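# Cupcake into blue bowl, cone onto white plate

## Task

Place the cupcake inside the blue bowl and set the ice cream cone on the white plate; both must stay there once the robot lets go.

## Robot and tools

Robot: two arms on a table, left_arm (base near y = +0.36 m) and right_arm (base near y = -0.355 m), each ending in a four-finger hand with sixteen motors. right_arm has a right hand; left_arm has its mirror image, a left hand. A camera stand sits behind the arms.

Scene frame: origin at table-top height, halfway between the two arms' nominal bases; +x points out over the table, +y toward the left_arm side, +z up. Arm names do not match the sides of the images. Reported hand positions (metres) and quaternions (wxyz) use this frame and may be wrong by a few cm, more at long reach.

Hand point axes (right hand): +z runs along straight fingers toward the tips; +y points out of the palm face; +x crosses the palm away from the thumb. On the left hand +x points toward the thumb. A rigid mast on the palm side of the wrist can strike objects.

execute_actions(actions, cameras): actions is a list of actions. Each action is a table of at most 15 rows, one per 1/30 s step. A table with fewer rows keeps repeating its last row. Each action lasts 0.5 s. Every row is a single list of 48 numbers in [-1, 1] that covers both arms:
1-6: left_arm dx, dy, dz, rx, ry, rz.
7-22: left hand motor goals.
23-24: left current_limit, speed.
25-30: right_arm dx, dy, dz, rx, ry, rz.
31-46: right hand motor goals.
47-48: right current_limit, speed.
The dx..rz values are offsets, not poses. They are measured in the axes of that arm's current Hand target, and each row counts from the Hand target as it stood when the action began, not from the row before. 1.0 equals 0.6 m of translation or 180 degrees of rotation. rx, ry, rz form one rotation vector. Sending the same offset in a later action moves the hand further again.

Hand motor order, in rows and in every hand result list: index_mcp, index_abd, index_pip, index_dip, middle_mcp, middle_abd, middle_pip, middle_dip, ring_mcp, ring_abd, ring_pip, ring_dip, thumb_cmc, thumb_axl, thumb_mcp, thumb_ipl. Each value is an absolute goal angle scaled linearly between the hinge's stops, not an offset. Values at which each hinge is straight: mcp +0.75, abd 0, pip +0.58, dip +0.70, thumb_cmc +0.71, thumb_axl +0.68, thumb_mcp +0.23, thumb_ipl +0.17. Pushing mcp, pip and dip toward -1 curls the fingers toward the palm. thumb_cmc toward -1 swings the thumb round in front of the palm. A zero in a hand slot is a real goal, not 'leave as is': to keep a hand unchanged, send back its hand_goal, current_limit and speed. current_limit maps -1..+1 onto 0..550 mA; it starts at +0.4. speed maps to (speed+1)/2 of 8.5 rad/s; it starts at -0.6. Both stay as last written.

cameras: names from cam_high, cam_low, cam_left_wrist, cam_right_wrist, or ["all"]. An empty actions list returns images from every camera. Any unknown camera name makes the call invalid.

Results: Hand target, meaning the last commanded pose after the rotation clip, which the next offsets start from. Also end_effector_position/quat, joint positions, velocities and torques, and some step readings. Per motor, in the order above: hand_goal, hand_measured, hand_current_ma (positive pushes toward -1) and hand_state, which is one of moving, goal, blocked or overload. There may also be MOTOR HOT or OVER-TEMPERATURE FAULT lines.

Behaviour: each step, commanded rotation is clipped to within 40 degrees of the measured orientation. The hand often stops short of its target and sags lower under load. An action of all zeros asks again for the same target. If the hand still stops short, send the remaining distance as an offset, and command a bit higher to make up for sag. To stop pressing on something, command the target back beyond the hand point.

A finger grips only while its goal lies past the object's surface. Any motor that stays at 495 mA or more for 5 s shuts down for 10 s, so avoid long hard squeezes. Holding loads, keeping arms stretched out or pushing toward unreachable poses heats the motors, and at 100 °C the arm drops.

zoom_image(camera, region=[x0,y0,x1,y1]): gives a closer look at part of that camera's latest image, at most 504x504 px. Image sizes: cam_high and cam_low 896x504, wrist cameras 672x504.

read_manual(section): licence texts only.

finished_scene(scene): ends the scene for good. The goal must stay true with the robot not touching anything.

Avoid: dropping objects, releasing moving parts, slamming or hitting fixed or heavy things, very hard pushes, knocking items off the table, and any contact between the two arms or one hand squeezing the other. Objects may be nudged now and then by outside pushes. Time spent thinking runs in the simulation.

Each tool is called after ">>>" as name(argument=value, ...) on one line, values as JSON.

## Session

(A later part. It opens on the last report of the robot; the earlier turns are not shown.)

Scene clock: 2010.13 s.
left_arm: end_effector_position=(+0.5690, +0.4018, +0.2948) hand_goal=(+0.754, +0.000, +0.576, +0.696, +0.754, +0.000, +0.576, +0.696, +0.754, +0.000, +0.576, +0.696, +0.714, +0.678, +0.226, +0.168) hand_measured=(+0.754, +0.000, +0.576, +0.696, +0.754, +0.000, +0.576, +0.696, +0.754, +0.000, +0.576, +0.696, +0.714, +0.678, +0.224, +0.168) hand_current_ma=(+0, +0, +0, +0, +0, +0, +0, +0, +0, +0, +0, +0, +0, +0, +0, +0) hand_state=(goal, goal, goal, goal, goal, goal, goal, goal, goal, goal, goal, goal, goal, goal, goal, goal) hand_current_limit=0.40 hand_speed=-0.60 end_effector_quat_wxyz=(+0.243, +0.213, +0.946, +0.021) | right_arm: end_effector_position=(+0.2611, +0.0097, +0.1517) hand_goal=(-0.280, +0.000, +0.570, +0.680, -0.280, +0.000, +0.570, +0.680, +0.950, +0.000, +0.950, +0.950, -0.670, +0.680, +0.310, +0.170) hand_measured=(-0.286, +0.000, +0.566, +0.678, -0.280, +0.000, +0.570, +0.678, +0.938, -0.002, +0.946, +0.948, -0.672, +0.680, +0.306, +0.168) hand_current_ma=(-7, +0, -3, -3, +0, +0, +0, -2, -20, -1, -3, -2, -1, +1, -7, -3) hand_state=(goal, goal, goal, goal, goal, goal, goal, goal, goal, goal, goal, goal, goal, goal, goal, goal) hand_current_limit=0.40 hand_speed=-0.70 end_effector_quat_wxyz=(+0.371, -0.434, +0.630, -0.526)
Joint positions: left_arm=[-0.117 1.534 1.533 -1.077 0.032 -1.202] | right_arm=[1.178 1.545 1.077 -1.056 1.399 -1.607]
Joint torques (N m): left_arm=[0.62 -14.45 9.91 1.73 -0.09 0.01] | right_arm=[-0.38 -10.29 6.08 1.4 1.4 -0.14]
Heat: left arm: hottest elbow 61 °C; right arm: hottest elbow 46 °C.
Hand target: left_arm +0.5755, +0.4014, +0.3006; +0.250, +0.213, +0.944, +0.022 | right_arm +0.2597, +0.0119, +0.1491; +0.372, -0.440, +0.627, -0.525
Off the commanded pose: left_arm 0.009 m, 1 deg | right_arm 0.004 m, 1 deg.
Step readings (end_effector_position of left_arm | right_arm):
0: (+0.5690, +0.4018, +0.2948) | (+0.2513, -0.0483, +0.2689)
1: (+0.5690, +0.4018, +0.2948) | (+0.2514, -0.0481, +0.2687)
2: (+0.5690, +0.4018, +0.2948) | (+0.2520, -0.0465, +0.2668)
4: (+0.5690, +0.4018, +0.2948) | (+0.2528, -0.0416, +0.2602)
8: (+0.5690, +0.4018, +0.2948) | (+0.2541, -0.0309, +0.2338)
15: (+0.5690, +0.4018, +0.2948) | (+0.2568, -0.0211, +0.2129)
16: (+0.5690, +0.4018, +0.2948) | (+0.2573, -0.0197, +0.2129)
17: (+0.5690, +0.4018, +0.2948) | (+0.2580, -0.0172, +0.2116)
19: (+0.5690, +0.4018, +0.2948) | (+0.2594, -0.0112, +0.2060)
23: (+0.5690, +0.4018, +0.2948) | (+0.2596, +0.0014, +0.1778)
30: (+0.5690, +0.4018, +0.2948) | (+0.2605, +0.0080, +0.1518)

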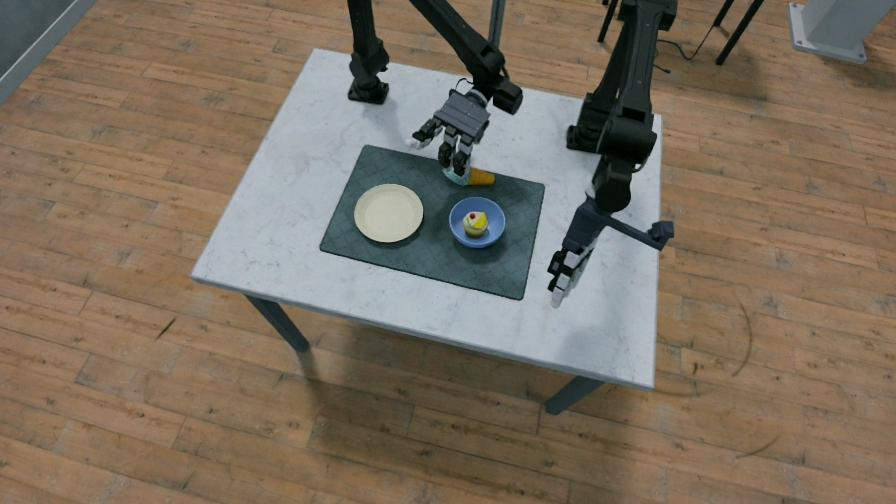

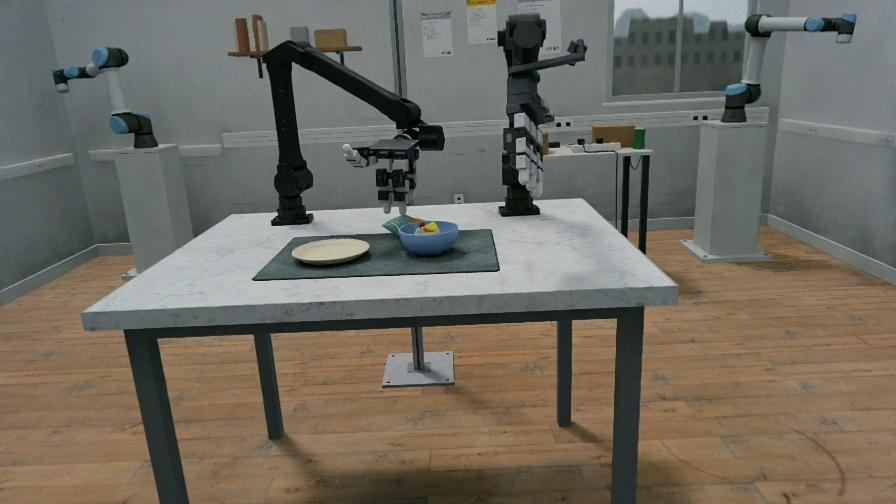

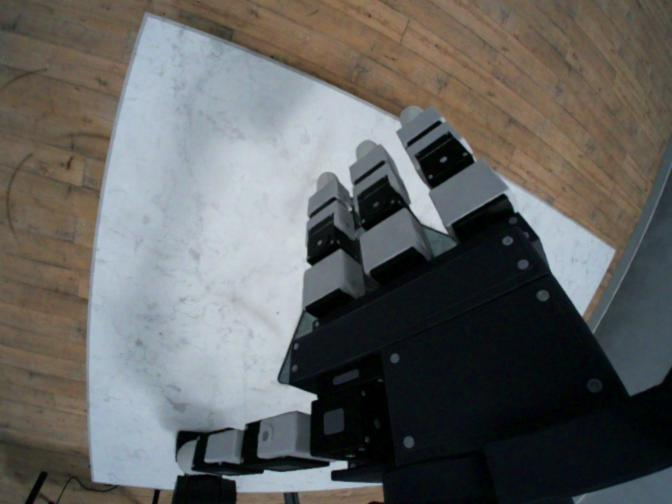

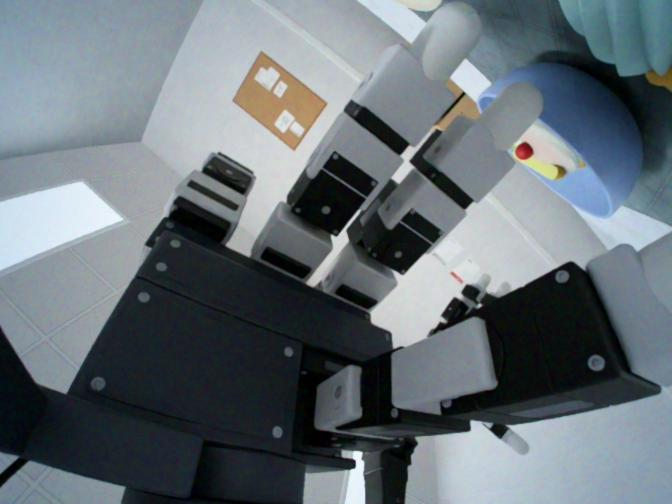

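>>> execute_actions(actions=[[[0,0,0,0,0,0,0.754,0,0.576,0.696,0.754,0,0.576,0.696,0.754,0,0.576,0.696,0.714,0.678,0.226,0.168,0.4,-0.6,0,0.0525,0.0093,0,0,0,-0.28,0,0.57,0.68,-0.28,0,0.57,0.68,0.95,0,0.95,0.95,-0.67,0.68,0.31,0.17,0.4,-0.7]],[[0,0,0,0,0,0,0.754,0,0.576,0.696,0.754,0,0.576,0.696,0.754,0,0.576,0.696,0.714,0.678,0.226,0.168,0.4,-0.6,0,0.0525,0.0093,0,0,0,-0.28,0,0.57,0.68,-0.28,0,0.57,0.68,0.95,0,0.95,0.95,-0.67,0.68,0.31,0.17,0.4,-0.7]]], cameras=["all"])

>>> zoom_image(camera="cam_high", region=[400, 100, 560, 260])

>>> zoom_image(camera="cam_low", region=[360, 150, 480, 260])

Scene clock: 2051.87 s.
left_arm: end_effector_position=(+0.5690, +0.4018, +0.2948) hand_goal=(+0.754, +0.000, +0.576, +0.696, +0.754, +0.000, +0.576, +0.696, +0.754, +0.000, +0.576, +0.696, +0.714, +0.678, +0.226, +0.168) hand_measured=(+0.754, +0.000, +0.576, +0.696, +0.754, +0.000, +0.576, +0.696, +0.754, +0.000, +0.576, +0.696, +0.714, +0.678, +0.224, +0.168) hand_current_ma=(+0, +0, +0, +0, +0, +0, +0, +0, +0, +0, +0, +0, +0, +0, +0, +0) hand_state=(goal, goal, goal, goal, goal, goal, goal, goal, goal, goal, goal, goal, goal, goal, goal, goal) hand_current_limit=0.40 hand_speed=-0.60 end_effector_quat_wxyz=(+0.243, +0.213, +0.946, +0.021) | right_arm: end_effector_position=(+0.2617, +0.0117, +0.0937) hand_goal=(-0.280, +0.000, +0.570, +0.680, -0.280, +0.000, +0.570, +0.680, +0.950, +0.000, +0.950, +0.950, -0.670, +0.680, +0.310, +0.170) hand_measured=(-0.286, +0.000, +0.566, +0.678, -0.280, +0.000, +0.570, +0.678, +0.938, -0.002, +0.946, +0.948, -0.672, +0.680, +0.306, +0.168) hand_current_ma=(-6, +0, -3, -2, +0, +0, +0, -1, -20, -1, -3, -2, -1, +1, -6, -3) hand_state=(goal, goal, goal, goal, goal, goal, goal, goal, goal, goal, goal, goal, goal, goal, goal, goal) hand_current_limit=0.40 hand_speed=-0.70 end_effector_quat_wxyz=(+0.377, -0.431, +0.632, -0.522)
Joint positions: left_arm=[-0.117 1.534 1.533 -1.077 0.032 -1.202] | right_arm=[1.178 1.623 0.993 -0.857 1.399 -1.63]
Joint torques (N m): left_arm=[0.73 -14.33 9.87 1.8 -0.04 0.01] | right_arm=[-1.38 -10.17 5.18 1.43 1.32 -0.14]
Heat: left arm: hottest elbow 61 °C; right arm: hottest elbow 44 °C.
Hand target: left_arm +0.5755, +0.4014, +0.3006; +0.250, +0.213, +0.944, +0.022 | right_arm +0.2599, +0.0122, +0.0851; +0.372, -0.440, +0.627, -0.524
Off the commanded pose: left_arm 0.009 m, 1 deg | right_arm 0.009 m, 1 deg.
Step readings (end_effector_position of left_arm | right_arm):
0: (+0.5690, +0.4018, +0.2948) | (+0.2610, +0.0097, +0.1517)
1: (+0.5690, +0.4018, +0.2948) | (+0.2611, +0.0099, +0.1517)
2: (+0.5690, +0.4018, +0.2948) | (+0.2613, +0.0103, +0.1511)
4: (+0.5690, +0.4018, +0.2948) | (+0.2616, +0.0112, +0.1484)
8: (+0.5690, +0.4018, +0.2948) | (+0.2611, +0.0098, +0.1374)
15: (+0.5690, +0.4018, +0.2948) | (+0.2614, +0.0107, +0.1274)
16: (+0.5690, +0.4018, +0.2948) | (+0.2616, +0.0112, +0.1274)
17: (+0.5690, +0.4018, +0.2948) | (+0.2618, +0.0119, +0.1269)
19: (+0.5690, +0.4018, +0.2948) | (+0.2621, +0.0126, +0.1228)
23: (+0.5690, +0.4018, +0.2948) | (+0.2614, +0.0106, +0.1064)
30: (+0.5690, +0.4018, +0.2948) | (+0.2612, +0.0105, +0.0935)

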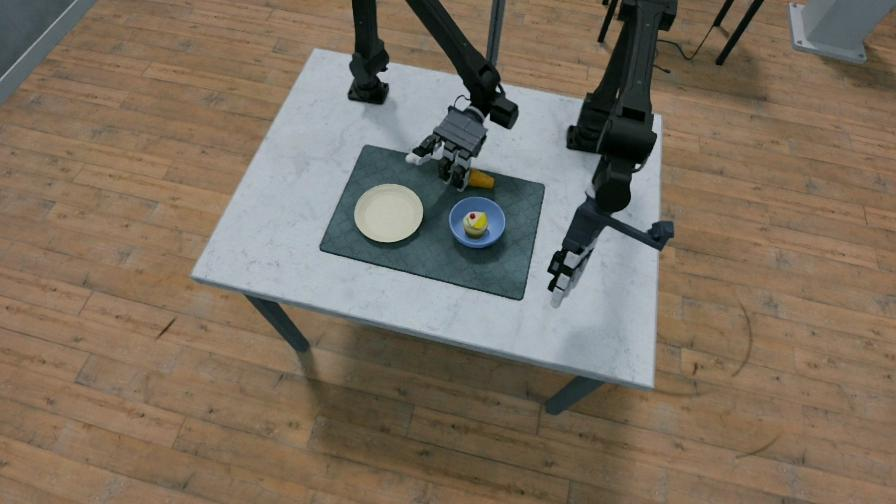

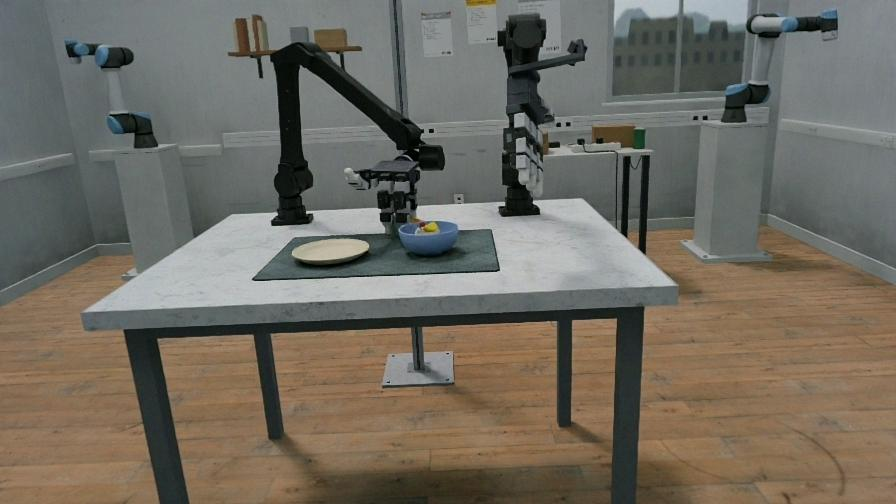

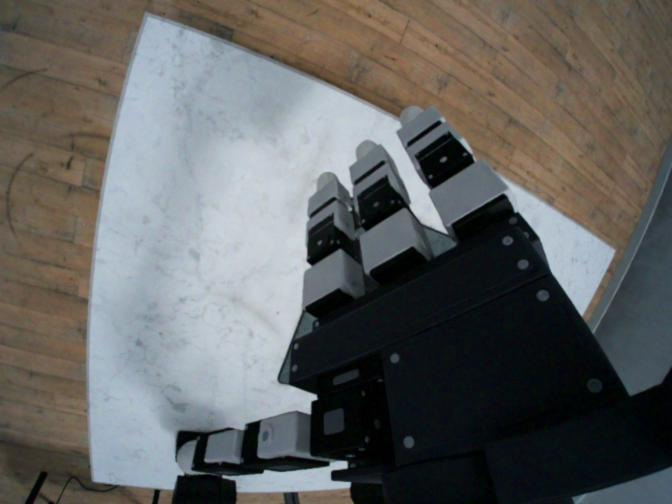

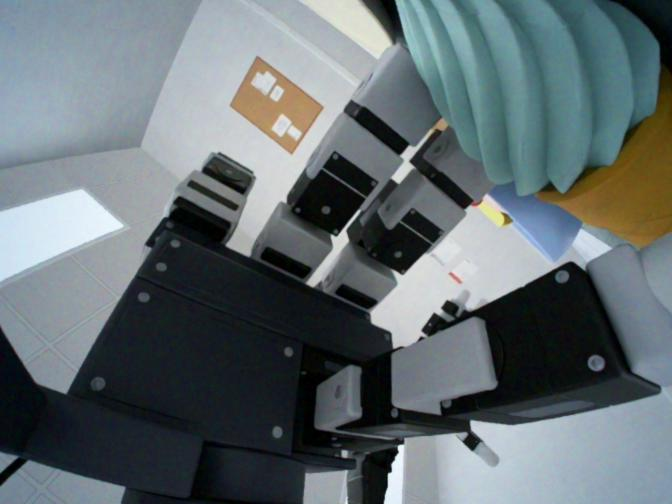

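Scaled by 3.150 from the camera's 896x504 image, which has a finer 1280x720 frame.

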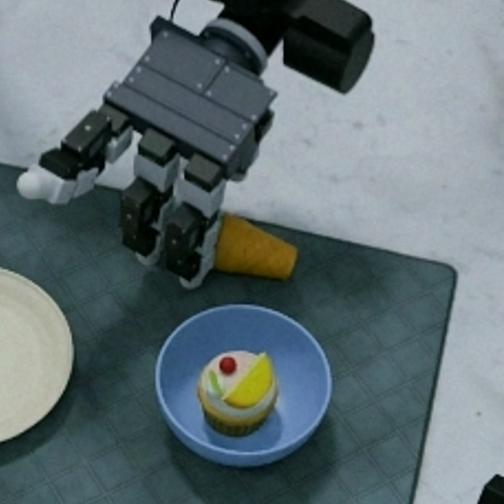

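Scaled by 4.200 from the camera's 896x504 image, which has a finer 1280x720 frame.

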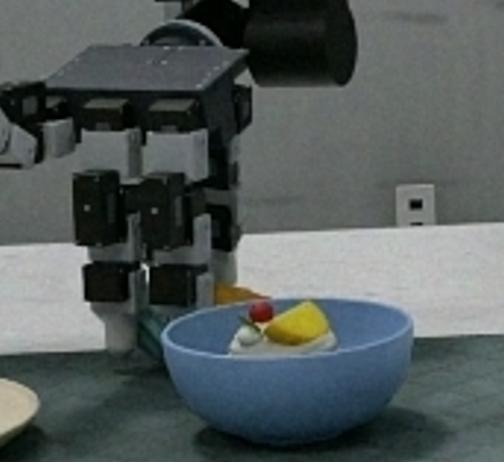

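>>> execute_actions(actions=[[[0,0,0,0,0,0,0.754,0,0.576,0.696,0.754,0,0.576,0.696,0.754,0,0.576,0.696,0.714,0.678,0.226,0.168,0.4,-0.6,0,0.014,0.0025,0,0,0,-0.3,0,0.57,0.68,-0.3,0,0.57,0.68,0.95,0,0.95,0.95,-0.67,0.68,0.2,0.17,0.4,-0.7]],[[0,0,0,0,0,0,0.754,0,0.576,0.696,0.754,0,0.576,0.696,0.754,0,0.576,0.696,0.714,0.678,0.226,0.168,0.4,-0.6,0,0,0,0,0,0,-0.36,0,0.55,0.67,-0.36,0,0.55,0.67,0.95,0,0.95,0.95,-0.67,0.68,0.12,0.16,0.4,-0.8]],[[0,0,0,0,0,0,0.754,0,0.576,0.696,0.754,0,0.576,0.696,0.754,0,0.576,0.696,0.714,0.678,0.226,0.168,0.4,-0.6,0,0,0,0,0,0,-0.45,0,0.52,0.65,-0.45,0,0.52,0.65,0.95,0,0.95,0.95,-0.67,0.68,0.0,0.12,0.4,-0.85]]], cameras=["cam_high","cam_low","cam_right_wrist"])

>>> zoom_image(camera="cam_high", region=[400, 100, 560, 260])

Scene clock: 2067.87 s.
left_arm: end_effector_position=(+0.5690, +0.4018, +0.2948) hand_goal=(+0.754, +0.000, +0.576, +0.696, +0.754, +0.000, +0.576, +0.696, +0.754, +0.000, +0.576, +0.696, +0.714, +0.678, +0.226, +0.168) hand_measured=(+0.754, +0.000, +0.576, +0.696, +0.754, +0.000, +0.576, +0.696, +0.754, +0.000, +0.576, +0.696, +0.714, +0.678, +0.224, +0.168) hand_current_ma=(+0, +0, +0, +0, +0, +0, +0, +0, +0, +0, +0, +0, +0, +0, +0, +0) hand_state=(goal, goal, goal, goal, goal, goal, goal, goal, goal, goal, goal, goal, goal, goal, goal, goal) hand_current_limit=0.40 hand_speed=-0.60 end_effector_quat_wxyz=(+0.243, +0.213, +0.946, +0.021) | right_arm: end_effector_position=(+0.2623, +0.0135, +0.0903) hand_goal=(-0.450, +0.000, +0.520, +0.650, -0.450, +0.000, +0.520, +0.650, +0.950, +0.000, +0.950, +0.950, -0.670, +0.680, +0.000, +0.120) hand_measured=(-0.366, +0.002, +0.544, +0.662, -0.358, -0.006, +0.554, +0.666, +0.938, -0.002, +0.946, +0.948, -0.668, +0.680, +0.142, +0.158) hand_current_ma=(+269, +2, +43, +18, +310, -6, +74, +26, -20, -1, -3, -2, +2, +1, +385, +125) hand_state=(blocked, goal, blocked, goal, blocked, goal, blocked, goal, goal, goal, goal, goal, goal, goal, blocked, blocked) hand_current_limit=0.40 hand_speed=-0.85 end_effector_quat_wxyz=(+0.381, -0.428, +0.634, -0.520)
Joint positions: left_arm=[-0.117 1.534 1.533 -1.077 0.032 -1.202] | right_arm=[1.178 1.627 0.986 -0.827 1.399 -1.637]
Joint torques (N m): left_arm=[0.32 -14.74 9.88 1.8 -0.09 0.04] | right_arm=[-1.08 -9.99 5.11 1.52 1.31 -0.14]
Heat: left arm: hottest elbow 61 °C; right arm: hottest elbow 43 °C.
Hand target: left_arm +0.5755, +0.4014, +0.3006; +0.250, +0.213, +0.944, +0.022 | right_arm +0.2599, +0.0122, +0.0766; +0.372, -0.440, +0.627, -0.525
Off the commanded pose: left_arm 0.009 m, 1 deg | right_arm 0.014 m, 2 deg.
Step readings (end_effector_position of left_arm | right_arm):
0: (+0.5690, +0.4018, +0.2948) | (+0.2616, +0.0116, +0.0936)
1: (+0.5690, +0.4018, +0.2948) | (+0.2616, +0.0116, +0.0936)
2: (+0.5690, +0.4018, +0.2948) | (+0.2618, +0.0120, +0.0937)
4: (+0.5690, +0.4018, +0.2948) | (+0.2622, +0.0131, +0.0937)
8: (+0.5690, +0.4018, +0.2948) | (+0.2624, +0.0136, +0.0927)
15: (+0.5690, +0.4018, +0.2948) | (+0.2622, +0.0132, +0.0903)
16: (+0.5690, +0.4018, +0.2948) | (+0.2622, +0.0133, +0.0903)
17: (+0.5690, +0.4018, +0.2948) | (+0.2623, +0.0133, +0.0903)
19: (+0.5690, +0.4018, +0.2948) | (+0.2623, +0.0133, +0.0903)
23: (+0.5690, +0.4018, +0.2948) | (+0.2623, +0.0134, +0.0903)
30: (+0.5690, +0.4018, +0.2948) | (+0.2623, +0.0134, +0.0903)
31: (+0.5690, +0.4018, +0.2948) | (+0.2623, +0.0134, +0.0903)
32: (+0.5690, +0.4018, +0.2948) | (+0.2623, +0.0134, +0.0903)
34: (+0.5690, +0.4018, +0.2948) | (+0.2623, +0.0134, +0.0903)
38: (+0.5690, +0.4018, +0.2948) | (+0.2623, +0.0135, +0.0903)
45: (+0.5690, +0.4018, +0.2948) | (+0.2623, +0.0135, +0.0903)
Images, in order (width x height): cam_high 896x504, cam_low 896x504, cam_right_wrist 672x504.

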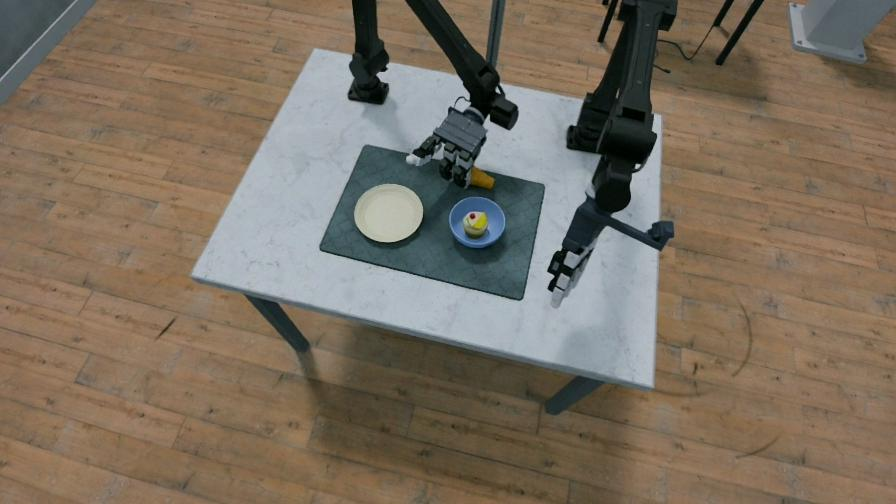

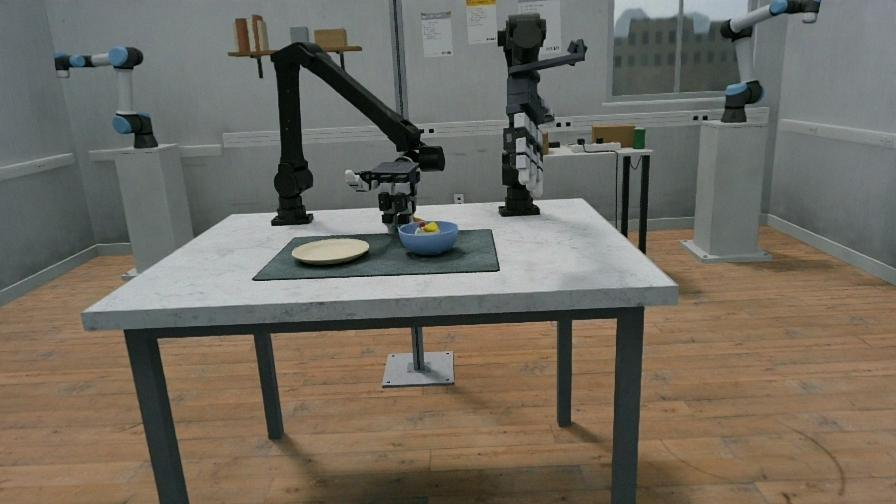

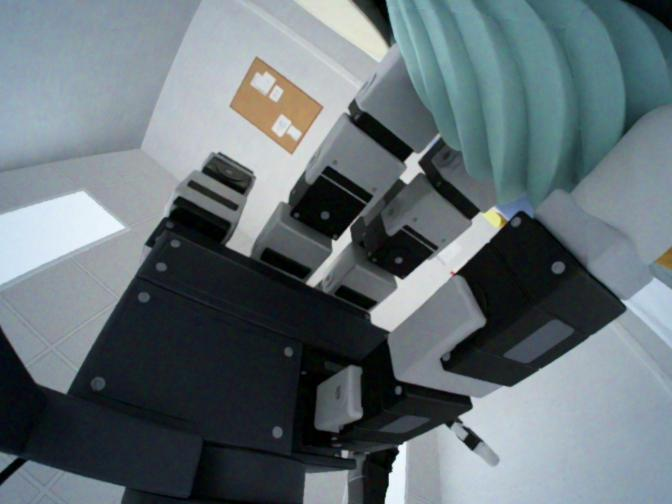

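Scaled by 3.150 from the camera's 896x504 image, which has a finer 1280x720 frame.

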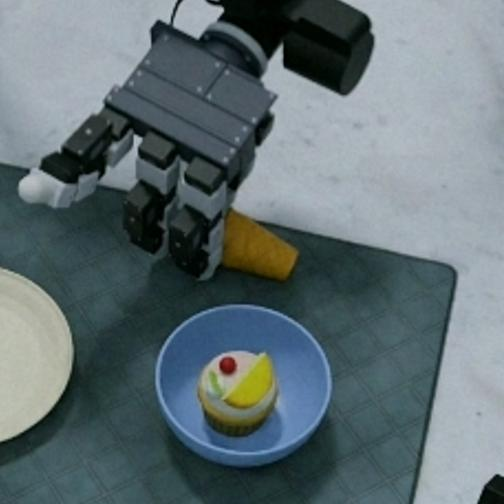

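>>> execute_actions(actions=[[[0,0,0,0,0,0,0.754,0,0.576,0.696,0.754,0,0.576,0.696,0.754,0,0.576,0.696,0.714,0.678,0.226,0.168,0.4,-0.6,0,-0.085,-0.015,0,0,0,-0.45,0,0.52,0.65,-0.45,0,0.52,0.65,0.95,0,0.95,0.95,-0.67,0.68,0.0,0.12,0.4,-0.85]],[[0,0,0,0,0,0,0.754,0,0.576,0.696,0.754,0,0.576,0.696,0.754,0,0.576,0.696,0.714,0.678,0.226,0.168,0.4,-0.6,0,-0.085,-0.015,0,0,0,-0.45,0,0.52,0.65,-0.45,0,0.52,0.65,0.95,0,0.95,0.95,-0.67,0.68,0.0,0.12,0.4,-0.85]]], cameras=["cam_high","cam_low","cam_right_wrist"])

Scene clock: 2114.93 s.
left_arm: end_effector_position=(+0.5690, +0.4018, +0.2948) hand_goal=(+0.754, +0.000, +0.576, +0.696, +0.754, +0.000, +0.576, +0.696, +0.754, +0.000, +0.576, +0.696, +0.714, +0.678, +0.226, +0.168) hand_measured=(+0.754, +0.000, +0.576, +0.696, +0.754, +0.000, +0.576, +0.696, +0.754, +0.000, +0.576, +0.696, +0.714, +0.678, +0.224, +0.168) hand_current_ma=(+0, +0, +0, +0, +0, +0, +0, +0, +0, +0, +0, +0, +0, +0, +0, +0) hand_state=(goal, goal, goal, goal, goal, goal, goal, goal, goal, goal, goal, goal, goal, goal, goal, goal) hand_current_limit=0.40 hand_speed=-0.60 end_effector_quat_wxyz=(+0.243, +0.213, +0.946, +0.021) | right_arm: end_effector_position=(+0.2564, -0.0008, +0.1720) hand_goal=(-0.450, +0.000, +0.520, +0.650, -0.450, +0.000, +0.520, +0.650, +0.950, +0.000, +0.950, +0.950, -0.670, +0.680, +0.000, +0.120) hand_measured=(-0.366, +0.004, +0.544, +0.662, -0.362, -0.012, +0.554, +0.666, +0.938, -0.002, +0.946, +0.948, -0.658, +0.680, +0.142, +0.158) hand_current_ma=(+269, +4, +43, +18, +292, -13, +74, +26, -20, -1, -3, -2, +17, +1, +385, +125) hand_state=(blocked, goal, blocked, goal, blocked, goal, blocked, goal, goal, goal, goal, goal, goal, goal, blocked, blocked) hand_current_limit=0.40 hand_speed=-0.85 end_effector_quat_wxyz=(+0.366, -0.447, +0.622, -0.529)
Joint positions: left_arm=[-0.117 1.534 1.533 -1.077 0.032 -1.202] | right_arm=[1.178 1.483 1.068 -1.049 1.396 -1.698]
Joint torques (N m): left_arm=[0.5 -14.15 9.84 1.73 -0.08 0.04] | right_arm=[-1.32 -9.93 8.96 0.68 1.45 0.11]
Heat: left arm: hottest elbow 61 °C; right arm: hottest elbow 41 °C.
Hand target: left_arm +0.5755, +0.4014, +0.3006; +0.250, +0.213, +0.944, +0.022 | right_arm +0.2598, +0.0118, +0.1803; +0.372, -0.440, +0.627, -0.524
Off the commanded pose: left_arm 0.009 m, 1 deg | right_arm 0.015 m, 1 deg.
Step readings (end_effector_position of left_arm | right_arm):
0: (+0.5690, +0.4018, +0.2948) | (+0.2623, +0.0135, +0.0903)
1: (+0.5690, +0.4018, +0.2948) | (+0.2623, +0.0134, +0.0903)
2: (+0.5690, +0.4018, +0.2948) | (+0.2621, +0.0129, +0.0904)
4: (+0.5690, +0.4018, +0.2948) | (+0.2608, +0.0097, +0.0922)
8: (+0.5690, +0.4018, +0.2948) | (+0.2581, +0.0028, +0.1034)
15: (+0.5690, +0.4018, +0.2948) | (+0.2571, +0.0003, +0.1163)
16: (+0.5690, +0.4018, +0.2948) | (+0.2570, +0.0000, +0.1165)
17: (+0.5690, +0.4018, +0.2948) | (+0.2567, -0.0007, +0.1175)
19: (+0.5690, +0.4018, +0.2948) | (+0.2556, -0.0031, +0.1228)
23: (+0.5690, +0.4018, +0.2948) | (+0.2558, -0.0023, +0.1470)
30: (+0.5690, +0.4018, +0.2948) | (+0.2576, +0.0024, +0.1726)
Images, in order (width x height): cam_high 896x504, cam_low 896x504, cam_right_wrist 672x504.

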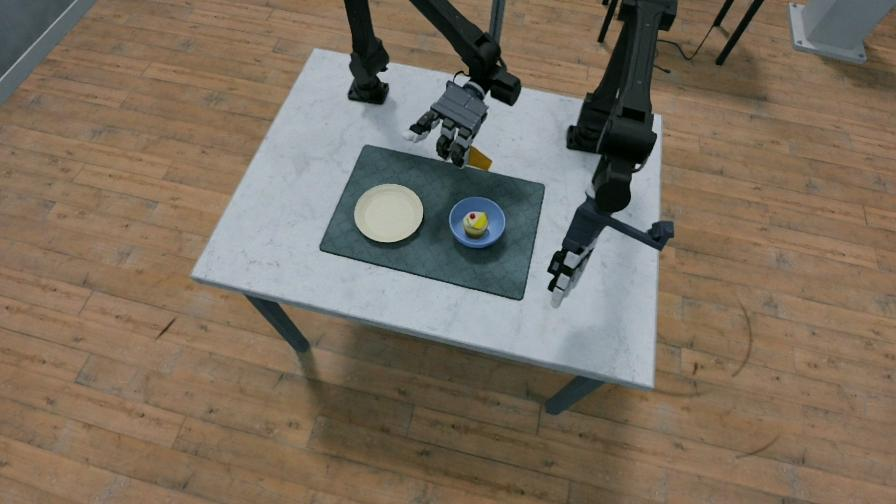

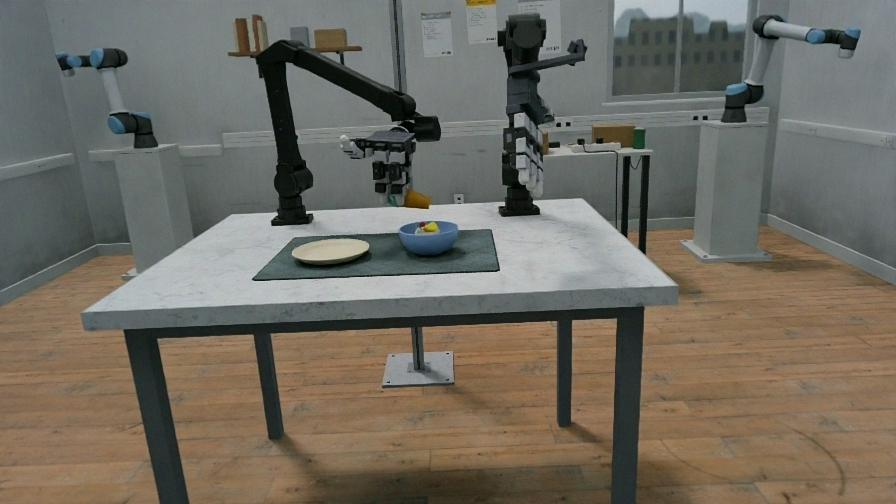

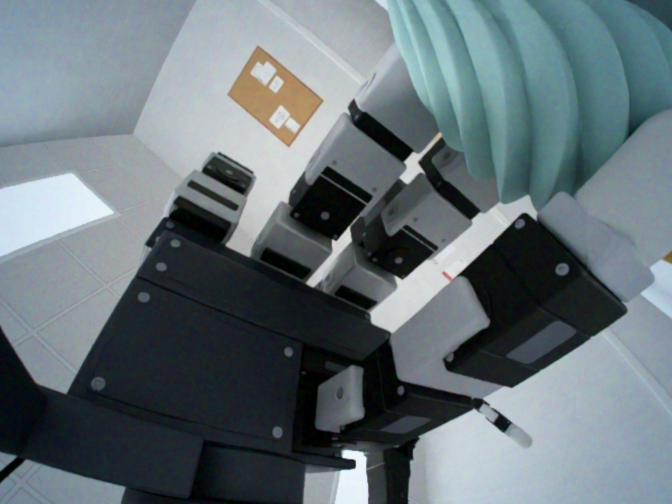

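>>> execute_actions(actions=[[[0,0,0,0,0,0,0.754,0,0.576,0.696,0.754,0,0.576,0.696,0.754,0,0.576,0.696,0.714,0.678,0.226,0.168,0.4,-0.6,0.0588,-0.0158,0.0897,0,0.0438,0.0077,-0.45,0,0.52,0.65,-0.45,0,0.52,0.65,0.95,0,0.95,0.95,-0.67,0.68,0.0,0.12,0.4,-0.85]],[[0,0,0,0,0,0,0.754,0,0.576,0.696,0.754,0,0.576,0.696,0.754,0,0.576,0.696,0.714,0.678,0.226,0.168,0.4,-0.6,0.0453,-0.0171,0.0968,0,0.0438,0.0077,-0.45,0,0.52,0.65,-0.45,0,0.52,0.65,0.95,0,0.95,0.95,-0.67,0.68,0.0,0.12,0.4,-0.85]],[[0,0,0,0,0,0,0.754,0,0.576,0.696,0.754,0,0.576,0.696,0.754,0,0.576,0.696,0.714,0.678,0.226,0.168,0.4,-0.6,0.0313,-0.018,0.1021,0,0.0438,0.0077,-0.45,0,0.52,0.65,-0.45,0,0.52,0.65,0.95,0,0.95,0.95,-0.67,0.68,0.0,0.12,0.4,-0.85]],[[0,0,0,0,0,0,0.754,0,0.576,0.696,0.754,0,0.576,0.696,0.754,0,0.576,0.696,0.714,0.678,0.226,0.168,0.4,-0.6,0.0167,-0.0186,0.1055,0,0.0438,0.0077,-0.45,0,0.52,0.65,-0.45,0,0.52,0.65,0.95,0,0.95,0.95,-0.67,0.68,0.0,0.12,0.4,-0.85]]], cameras=["cam_high","cam_low","cam_right_wrist"])

>>> zoom_image(camera="cam_high", region=[320, 100, 500, 260])

>>> zoom_image(camera="cam_low", region=[280, 150, 440, 280])

Scene clock: 2134.10 s.
left_arm: end_effector_position=(+0.5690, +0.4018, +0.2948) hand_goal=(+0.754, +0.000, +0.576, +0.696, +0.754, +0.000, +0.576, +0.696, +0.754, +0.000, +0.576, +0.696, +0.714, +0.678, +0.226, +0.168) hand_measured=(+0.754, +0.000, +0.576, +0.696, +0.754, +0.000, +0.576, +0.696, +0.754, +0.000, +0.576, +0.696, +0.714, +0.678, +0.224, +0.168) hand_current_ma=(+0, +0, +0, +0, +0, +0, +0, +0, +0, +0, +0, +0, +0, +0, +0, +0) hand_state=(goal, goal, goal, goal, goal, goal, goal, goal, goal, goal, goal, goal, goal, goal, goal, goal) hand_current_limit=0.40 hand_speed=-0.60 end_effector_quat_wxyz=(+0.243, +0.213, +0.946, +0.021) | right_arm: end_effector_position=(+0.4053, -0.2077, +0.1727) hand_goal=(-0.450, +0.000, +0.520, +0.650, -0.450, +0.000, +0.520, +0.650, +0.950, +0.000, +0.950, +0.950, -0.670, +0.680, +0.000, +0.120) hand_measured=(-0.366, +0.006, +0.544, +0.662, -0.362, -0.012, +0.554, +0.666, +0.938, -0.002, +0.946, +0.948, -0.658, +0.680, +0.142, +0.158) hand_current_ma=(+267, +5, +44, +18, +286, -13, +74, +26, -20, -1, -3, -2, +20, +1, +385, +125) hand_state=(blocked, goal, blocked, goal, blocked, goal, blocked, goal, goal, goal, goal, goal, goal, goal, blocked, blocked) hand_current_limit=0.40 hand_speed=-0.85 end_effector_quat_wxyz=(+0.202, -0.253, +0.723, -0.610)
Joint positions: left_arm=[-0.117 1.534 1.533 -1.077 0.032 -1.202] | right_arm=[0.622 1.525 1.12 -1.144 1.395 -1.609]
Joint torques (N m): left_arm=[0.56 -14.39 9.88 1.72 -0.06 0.04] | right_arm=[-0.97 -9.47 9.18 1.32 1.41 -0.16]
Heat: left arm: hottest elbow 62 °C; right arm: hottest elbow 46 °C.
Hand target: left_arm +0.5755, +0.4014, +0.3006; +0.250, +0.213, +0.944, +0.022 | right_arm +0.4180, -0.1944, +0.1795; +0.212, -0.250, +0.725, -0.606
Off the commanded pose: left_arm 0.009 m, 1 deg | right_arm 0.019 m, 1 deg.
Step readings (end_effector_position of left_arm | right_arm):
0: (+0.5690, +0.4018, +0.2948) | (+0.2564, -0.0008, +0.1720)
1: (+0.5690, +0.4018, +0.2948) | (+0.2565, -0.0010, +0.1720)
2: (+0.5690, +0.4018, +0.2948) | (+0.2576, -0.0028, +0.1719)
4: (+0.5690, +0.4018, +0.2948) | (+0.2631, -0.0100, +0.1716)
8: (+0.5690, +0.4018, +0.2948) | (+0.2857, -0.0358, +0.1713)
15: (+0.5690, +0.4018, +0.2948) | (+0.2973, -0.0517, +0.1712)
16: (+0.5690, +0.4018, +0.2948) | (+0.2971, -0.0517, +0.1712)
17: (+0.5690, +0.4018, +0.2948) | (+0.2990, -0.0544, +0.1712)
19: (+0.5690, +0.4018, +0.2948) | (+0.3034, -0.0604, +0.1711)
23: (+0.5690, +0.4018, +0.2948) | (+0.3235, -0.0872, +0.1712)
30: (+0.5690, +0.4018, +0.2948) | (+0.3348, -0.1035, +0.1712)
31: (+0.5690, +0.4018, +0.2948) | (+0.3348, -0.1033, +0.1712)
32: (+0.5690, +0.4018, +0.2948) | (+0.3365, -0.1059, +0.1713)
34: (+0.5690, +0.4018, +0.2948) | (+0.3407, -0.1123, +0.1711)
38: (+0.5690, +0.4018, +0.2948) | (+0.3582, -0.1423, +0.1711)
45: (+0.5690, +0.4018, +0.2948) | (+0.3674, -0.1602, +0.1714)
46: (+0.5690, +0.4018, +0.2948) | (+0.3677, -0.1597, +0.1718)
47: (+0.5690, +0.4018, +0.2948) | (+0.3698, -0.1618, +0.1722)
49: (+0.5690, +0.4018, +0.2948) | (+0.3757, -0.1660, +0.1735)
53: (+0.5690, +0.4018, +0.2948) | (+0.3955, -0.1929, +0.1747)
60: (+0.5690, +0.4018, +0.2948) | (+0.4048, -0.2108, +0.1718)
Images, in order (width x height): cam_high 896x504, cam_low 896x504, cam_right_wrist 672x504.

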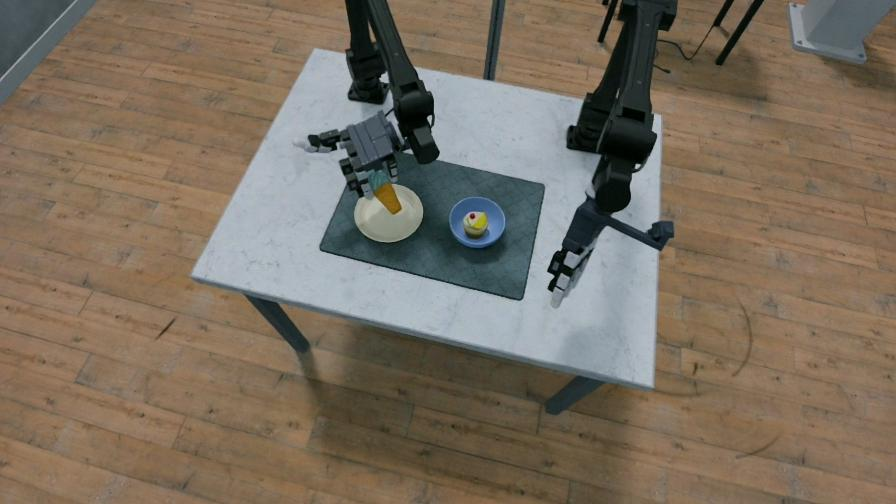

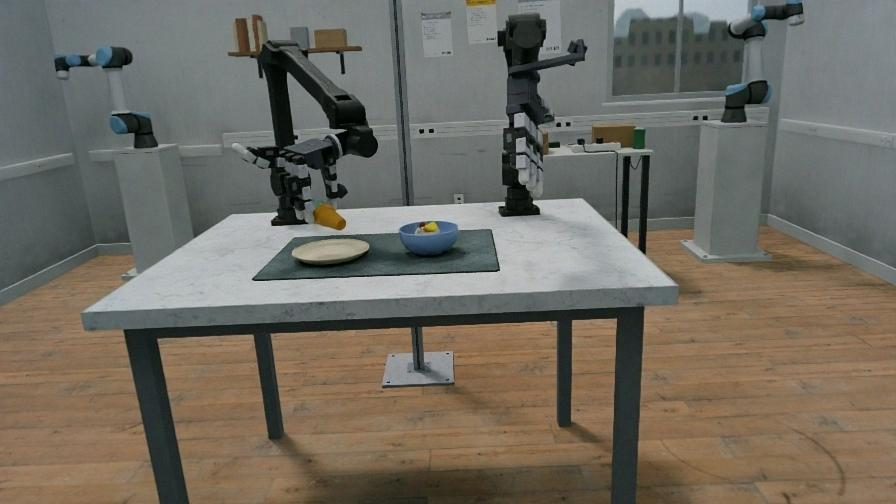

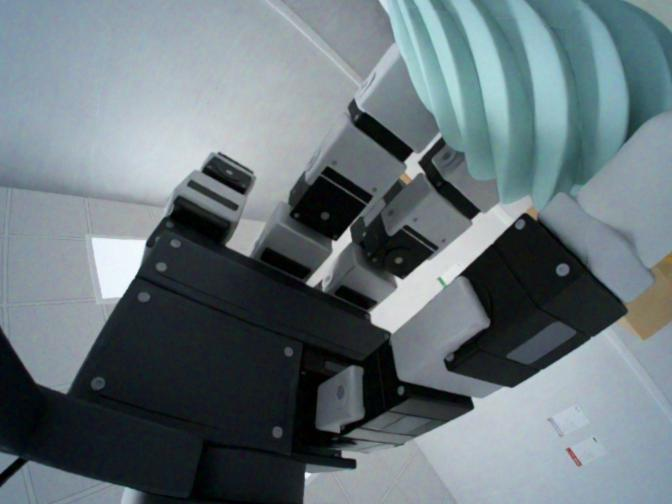

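Scaled by 2.800 from the camera's 896x504 image, which has a finer 1280x720 frame.

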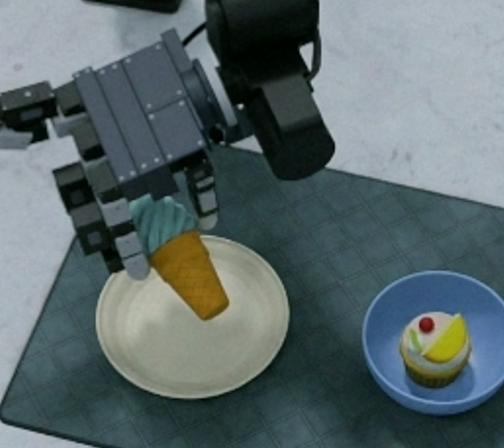

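Scaled by 3.150 from the camera's 896x504 image, which has a finer 1280x720 frame.

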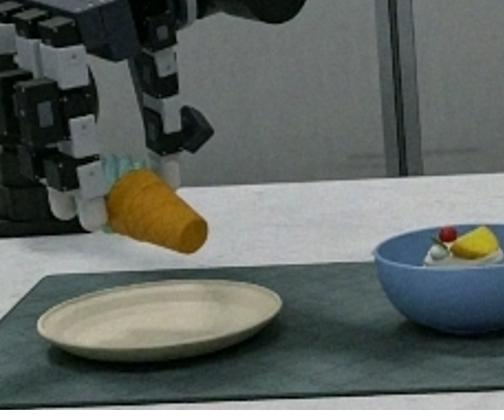

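>>> execute_actions(actions=[[[0,0,0,0,0,0,0.754,0,0.576,0.696,0.754,0,0.576,0.696,0.754,0,0.576,0.696,0.714,0.678,0.226,0.168,0.4,-0.6,-0.024,0.0908,0.0125,0,0,0,-0.45,0,0.52,0.65,-0.45,0,0.52,0.65,0.95,0,0.95,0.95,-0.67,0.68,0.0,0.12,0.4,-0.85]]], cameras=["cam_high","cam_low"])

>>> zoom_image(camera="cam_high", region=[320, 100, 500, 260])

>>> zoom_image(camera="cam_low", region=[280, 150, 440, 280])

Scene clock: 2158.17 s.
left_arm: end_effector_position=(+0.5690, +0.4018, +0.2948) hand_goal=(+0.754, +0.000, +0.576, +0.696, +0.754, +0.000, +0.576, +0.696, +0.754, +0.000, +0.576, +0.696, +0.714, +0.678, +0.226, +0.168) hand_measured=(+0.754, +0.000, +0.576, +0.696, +0.754, +0.000, +0.576, +0.696, +0.754, +0.000, +0.576, +0.696, +0.714, +0.678, +0.224, +0.168) hand_current_ma=(+0, +0, +0, +0, +0, +0, +0, +0, +0, +0, +0, +0, +0, +0, +0, +0) hand_state=(goal, goal, goal, goal, goal, goal, goal, goal, goal, goal, goal, goal, goal, goal, goal, goal) hand_current_limit=0.40 hand_speed=-0.60 end_effector_quat_wxyz=(+0.243, +0.213, +0.946, +0.021) | right_arm: end_effector_position=(+0.4229, -0.1907, +0.1228) hand_goal=(-0.450, +0.000, +0.520, +0.650, -0.450, +0.000, +0.520, +0.650, +0.950, +0.000, +0.950, +0.950, -0.670, +0.680, +0.000, +0.120) hand_measured=(-0.366, +0.006, +0.544, +0.662, -0.362, -0.012, +0.554, +0.666, +0.938, -0.002, +0.946, +0.948, -0.658, +0.680, +0.142, +0.158) hand_current_ma=(+267, +5, +44, +18, +286, -13, +74, +26, -20, -1, -3, -2, +20, +1, +385, +125) hand_state=(blocked, goal, blocked, goal, blocked, goal, blocked, goal, goal, goal, goal, goal, goal, goal, blocked, blocked) hand_current_limit=0.40 hand_speed=-0.85 end_effector_quat_wxyz=(+0.203, -0.255, +0.723, -0.609)
Joint positions: left_arm=[-0.117 1.534 1.533 -1.077 0.032 -1.202] | right_arm=[0.627 1.646 1.12 -1.037 1.394 -1.596]
Joint torques (N m): left_arm=[0.5 -14.62 9.8 1.74 -0.06 0.03] | right_arm=[-1.2 -12.51 6.57 1.43 1.48 0.01]
Heat: left arm: hottest elbow 62 °C; right arm: hottest elbow 48 °C.
Hand target: left_arm +0.5755, +0.4014, +0.3006; +0.250, +0.213, +0.944, +0.022 | right_arm +0.4281, -0.1837, +0.1247; +0.212, -0.250, +0.725, -0.606
Off the commanded pose: left_arm 0.009 m, 1 deg | right_arm 0.009 m, 1 deg.
Step readings (end_effector_position of left_arm | right_arm):
0: (+0.5690, +0.4018, +0.2948) | (+0.4052, -0.2077, +0.1727)
1: (+0.5690, +0.4018, +0.2948) | (+0.4054, -0.2076, +0.1724)
2: (+0.5690, +0.4018, +0.2948) | (+0.4064, -0.2066, +0.1713)
4: (+0.5690, +0.4018, +0.2948) | (+0.4109, -0.2030, +0.1651)
8: (+0.5690, +0.4018, +0.2948) | (+0.4177, -0.1958, +0.1411)
15: (+0.5690, +0.4018, +0.2948) | (+0.4218, -0.1916, +0.1226)
Images, in order (width x height): cam_high 896x504, cam_low 896x504.

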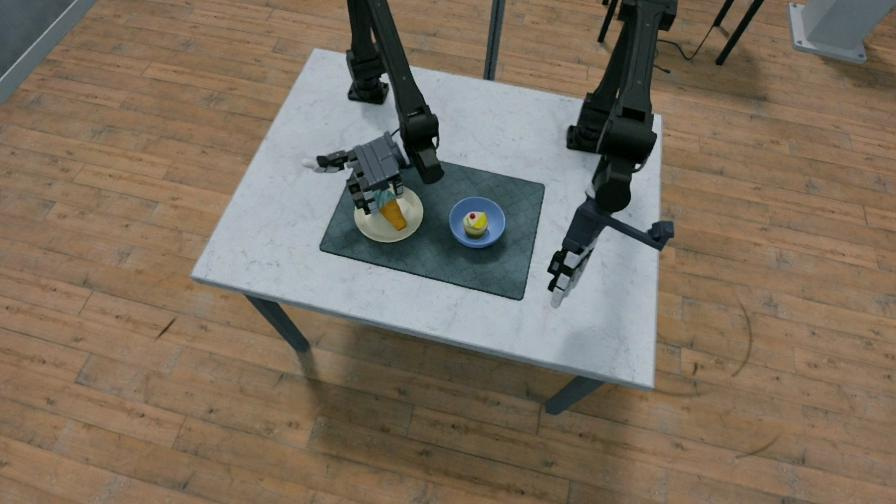

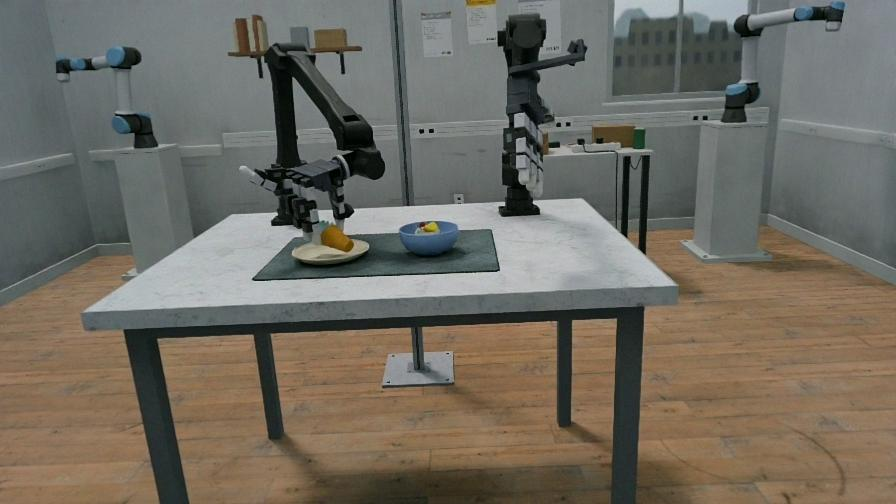

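Scaled by 2.800 from the camera's 896x504 image, which has a finer 1280x720 frame.

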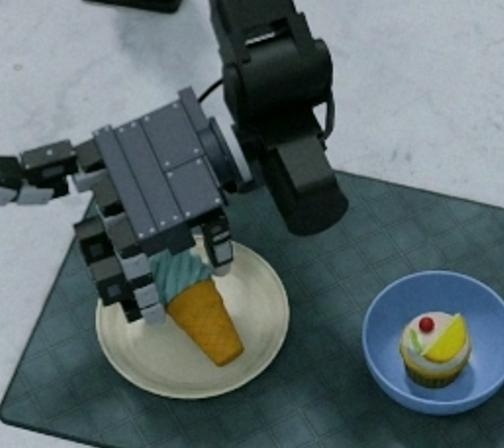

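Scaled by 3.150 from the camera's 896x504 image, which has a finer 1280x720 frame.

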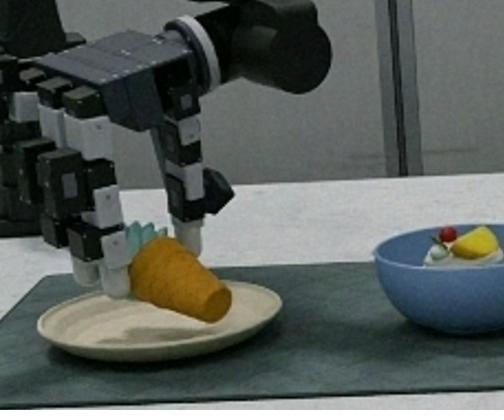

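>>> execute_actions(actions=[[[0,0,0,0,0,0,0.754,0,0.576,0.696,0.754,0,0.576,0.696,0.754,0,0.576,0.696,0.714,0.678,0.226,0.168,0.4,-0.6,0,0.03,0.0053,0,0,0,-0.45,0,0.52,0.65,-0.45,0,0.52,0.65,0.95,0,0.95,0.95,-0.67,0.68,0.0,0.12,0.4,-0.85]],[[0,0,0,0,0,0,0.754,0,0.576,0.696,0.754,0,0.576,0.696,0.754,0,0.576,0.696,0.714,0.678,0.226,0.168,0.4,-0.6,0,0.0143,0.0025,0,0,0,-0.45,0,0.52,0.65,-0.45,0,0.52,0.65,0.95,0,0.95,0.95,-0.67,0.68,0.0,0.12,0.4,-0.85]]], cameras=["cam_high","cam_low"])

>>> zoom_image(camera="cam_high", region=[320, 100, 500, 260])

>>> zoom_image(camera="cam_low", region=[280, 150, 440, 280])

Scene clock: 2172.87 s.
left_arm: end_effector_position=(+0.5690, +0.4018, +0.2948) hand_goal=(+0.754, +0.000, +0.576, +0.696, +0.754, +0.000, +0.576, +0.696, +0.754, +0.000, +0.576, +0.696, +0.714, +0.678, +0.226, +0.168) hand_measured=(+0.754, +0.000, +0.576, +0.696, +0.754, +0.000, +0.576, +0.696, +0.754, +0.000, +0.576, +0.696, +0.714, +0.678, +0.224, +0.168) hand_current_ma=(+0, +0, +0, +0, +0, +0, +0, +0, +0, +0, +0, +0, +0, +0, +0, +0) hand_state=(goal, goal, goal, goal, goal, goal, goal, goal, goal, goal, goal, goal, goal, goal, goal, goal) hand_current_limit=0.40 hand_speed=-0.60 end_effector_quat_wxyz=(+0.243, +0.213, +0.946, +0.021) | right_arm: end_effector_position=(+0.4285, -0.1864, +0.1086) hand_goal=(-0.450, +0.000, +0.520, +0.650, -0.450, +0.000, +0.520, +0.650, +0.950, +0.000, +0.950, +0.950, -0.670, +0.680, +0.000, +0.120) hand_measured=(-0.366, +0.006, +0.544, +0.662, -0.362, -0.012, +0.554, +0.666, +0.938, -0.002, +0.946, +0.948, -0.658, +0.680, +0.142, +0.158) hand_current_ma=(+267, +5, +44, +18, +286, -13, +74, +26, -20, -1, -3, -2, +20, +1, +385, +125) hand_state=(blocked, goal, blocked, goal, blocked, goal, blocked, goal, goal, goal, goal, goal, goal, goal, blocked, blocked) hand_current_limit=0.40 hand_speed=-0.85 end_effector_quat_wxyz=(+0.214, -0.245, +0.727, -0.605)
Joint positions: left_arm=[-0.117 1.534 1.533 -1.077 0.032 -1.202] | right_arm=[0.627 1.669 1.104 -0.966 1.394 -1.596]
Joint torques (N m): left_arm=[0.56 -14.51 9.91 1.88 -0.06 0.03] | right_arm=[-0.5 -10.75 5.39 1.36 1.49 -0.04]
Heat: left arm: hottest elbow 62 °C; right arm: hottest elbow 47 °C.
Hand target: left_arm +0.5755, +0.4014, +0.3006; +0.250, +0.213, +0.944, +0.022 | right_arm +0.4280, -0.1836, +0.0975; +0.212, -0.251, +0.725, -0.606
Off the commanded pose: left_arm 0.009 m, 1 deg | right_arm 0.012 m, 1 deg.
Step readings (end_effector_position of left_arm | right_arm):
0: (+0.5690, +0.4018, +0.2948) | (+0.4229, -0.1907, +0.1228)
1: (+0.5690, +0.4018, +0.2948) | (+0.4230, -0.1906, +0.1228)
2: (+0.5690, +0.4018, +0.2948) | (+0.4235, -0.1903, +0.1228)
4: (+0.5690, +0.4018, +0.2948) | (+0.4252, -0.1890, +0.1229)
8: (+0.5690, +0.4018, +0.2948) | (+0.4277, -0.1870, +0.1222)
15: (+0.5690, +0.4018, +0.2948) | (+0.4284, -0.1865, +0.1187)
16: (+0.5690, +0.4018, +0.2948) | (+0.4282, -0.1866, +0.1185)
17: (+0.5690, +0.4018, +0.2948) | (+0.4283, -0.1865, +0.1181)
19: (+0.5690, +0.4018, +0.2948) | (+0.4286, -0.1863, +0.1168)
23: (+0.5690, +0.4018, +0.2948) | (+0.4284, -0.1865, +0.1123)
30: (+0.5690, +0.4018, +0.2948) | (+0.4283, -0.1866, +0.1086)
Images, in order (width x height): cam_high 896x504, cam_low 896x504.

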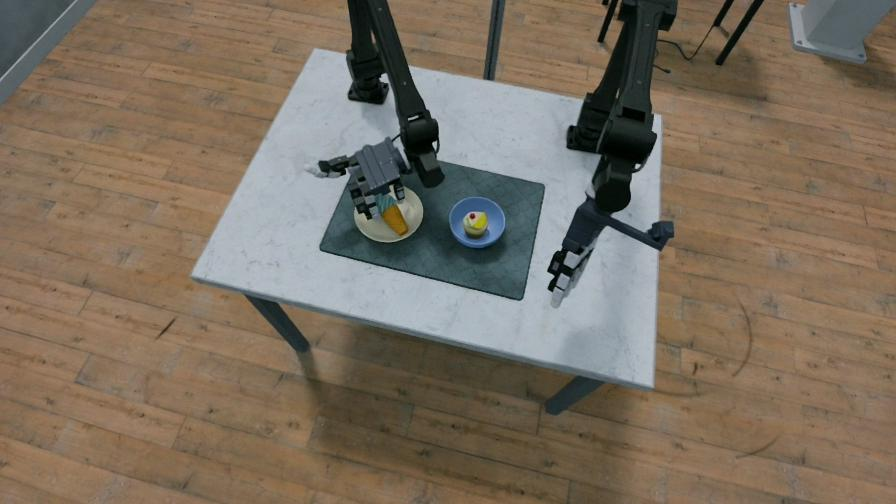

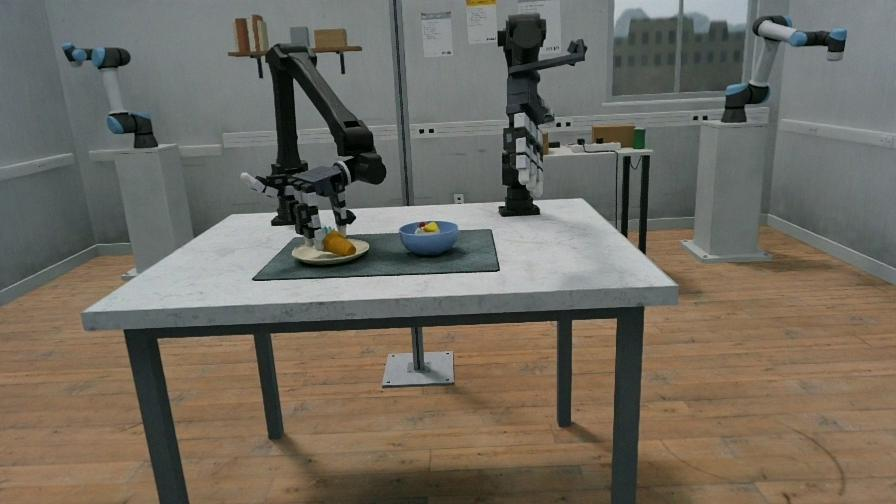

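Scaled by 2.800 from the camera's 896x504 image, which has a finer 1280x720 frame.

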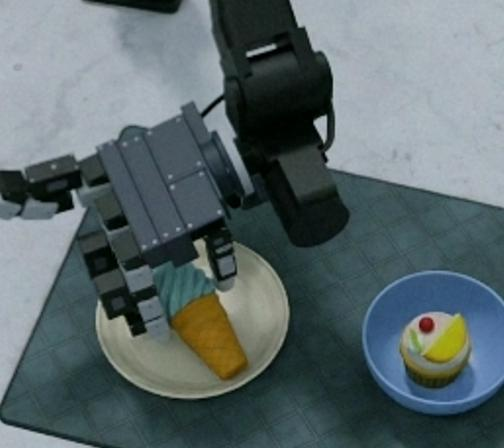

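Scaled by 3.150 from the camera's 896x504 image, which has a finer 1280x720 frame.

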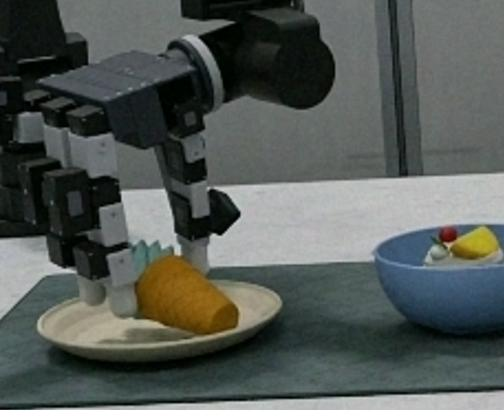

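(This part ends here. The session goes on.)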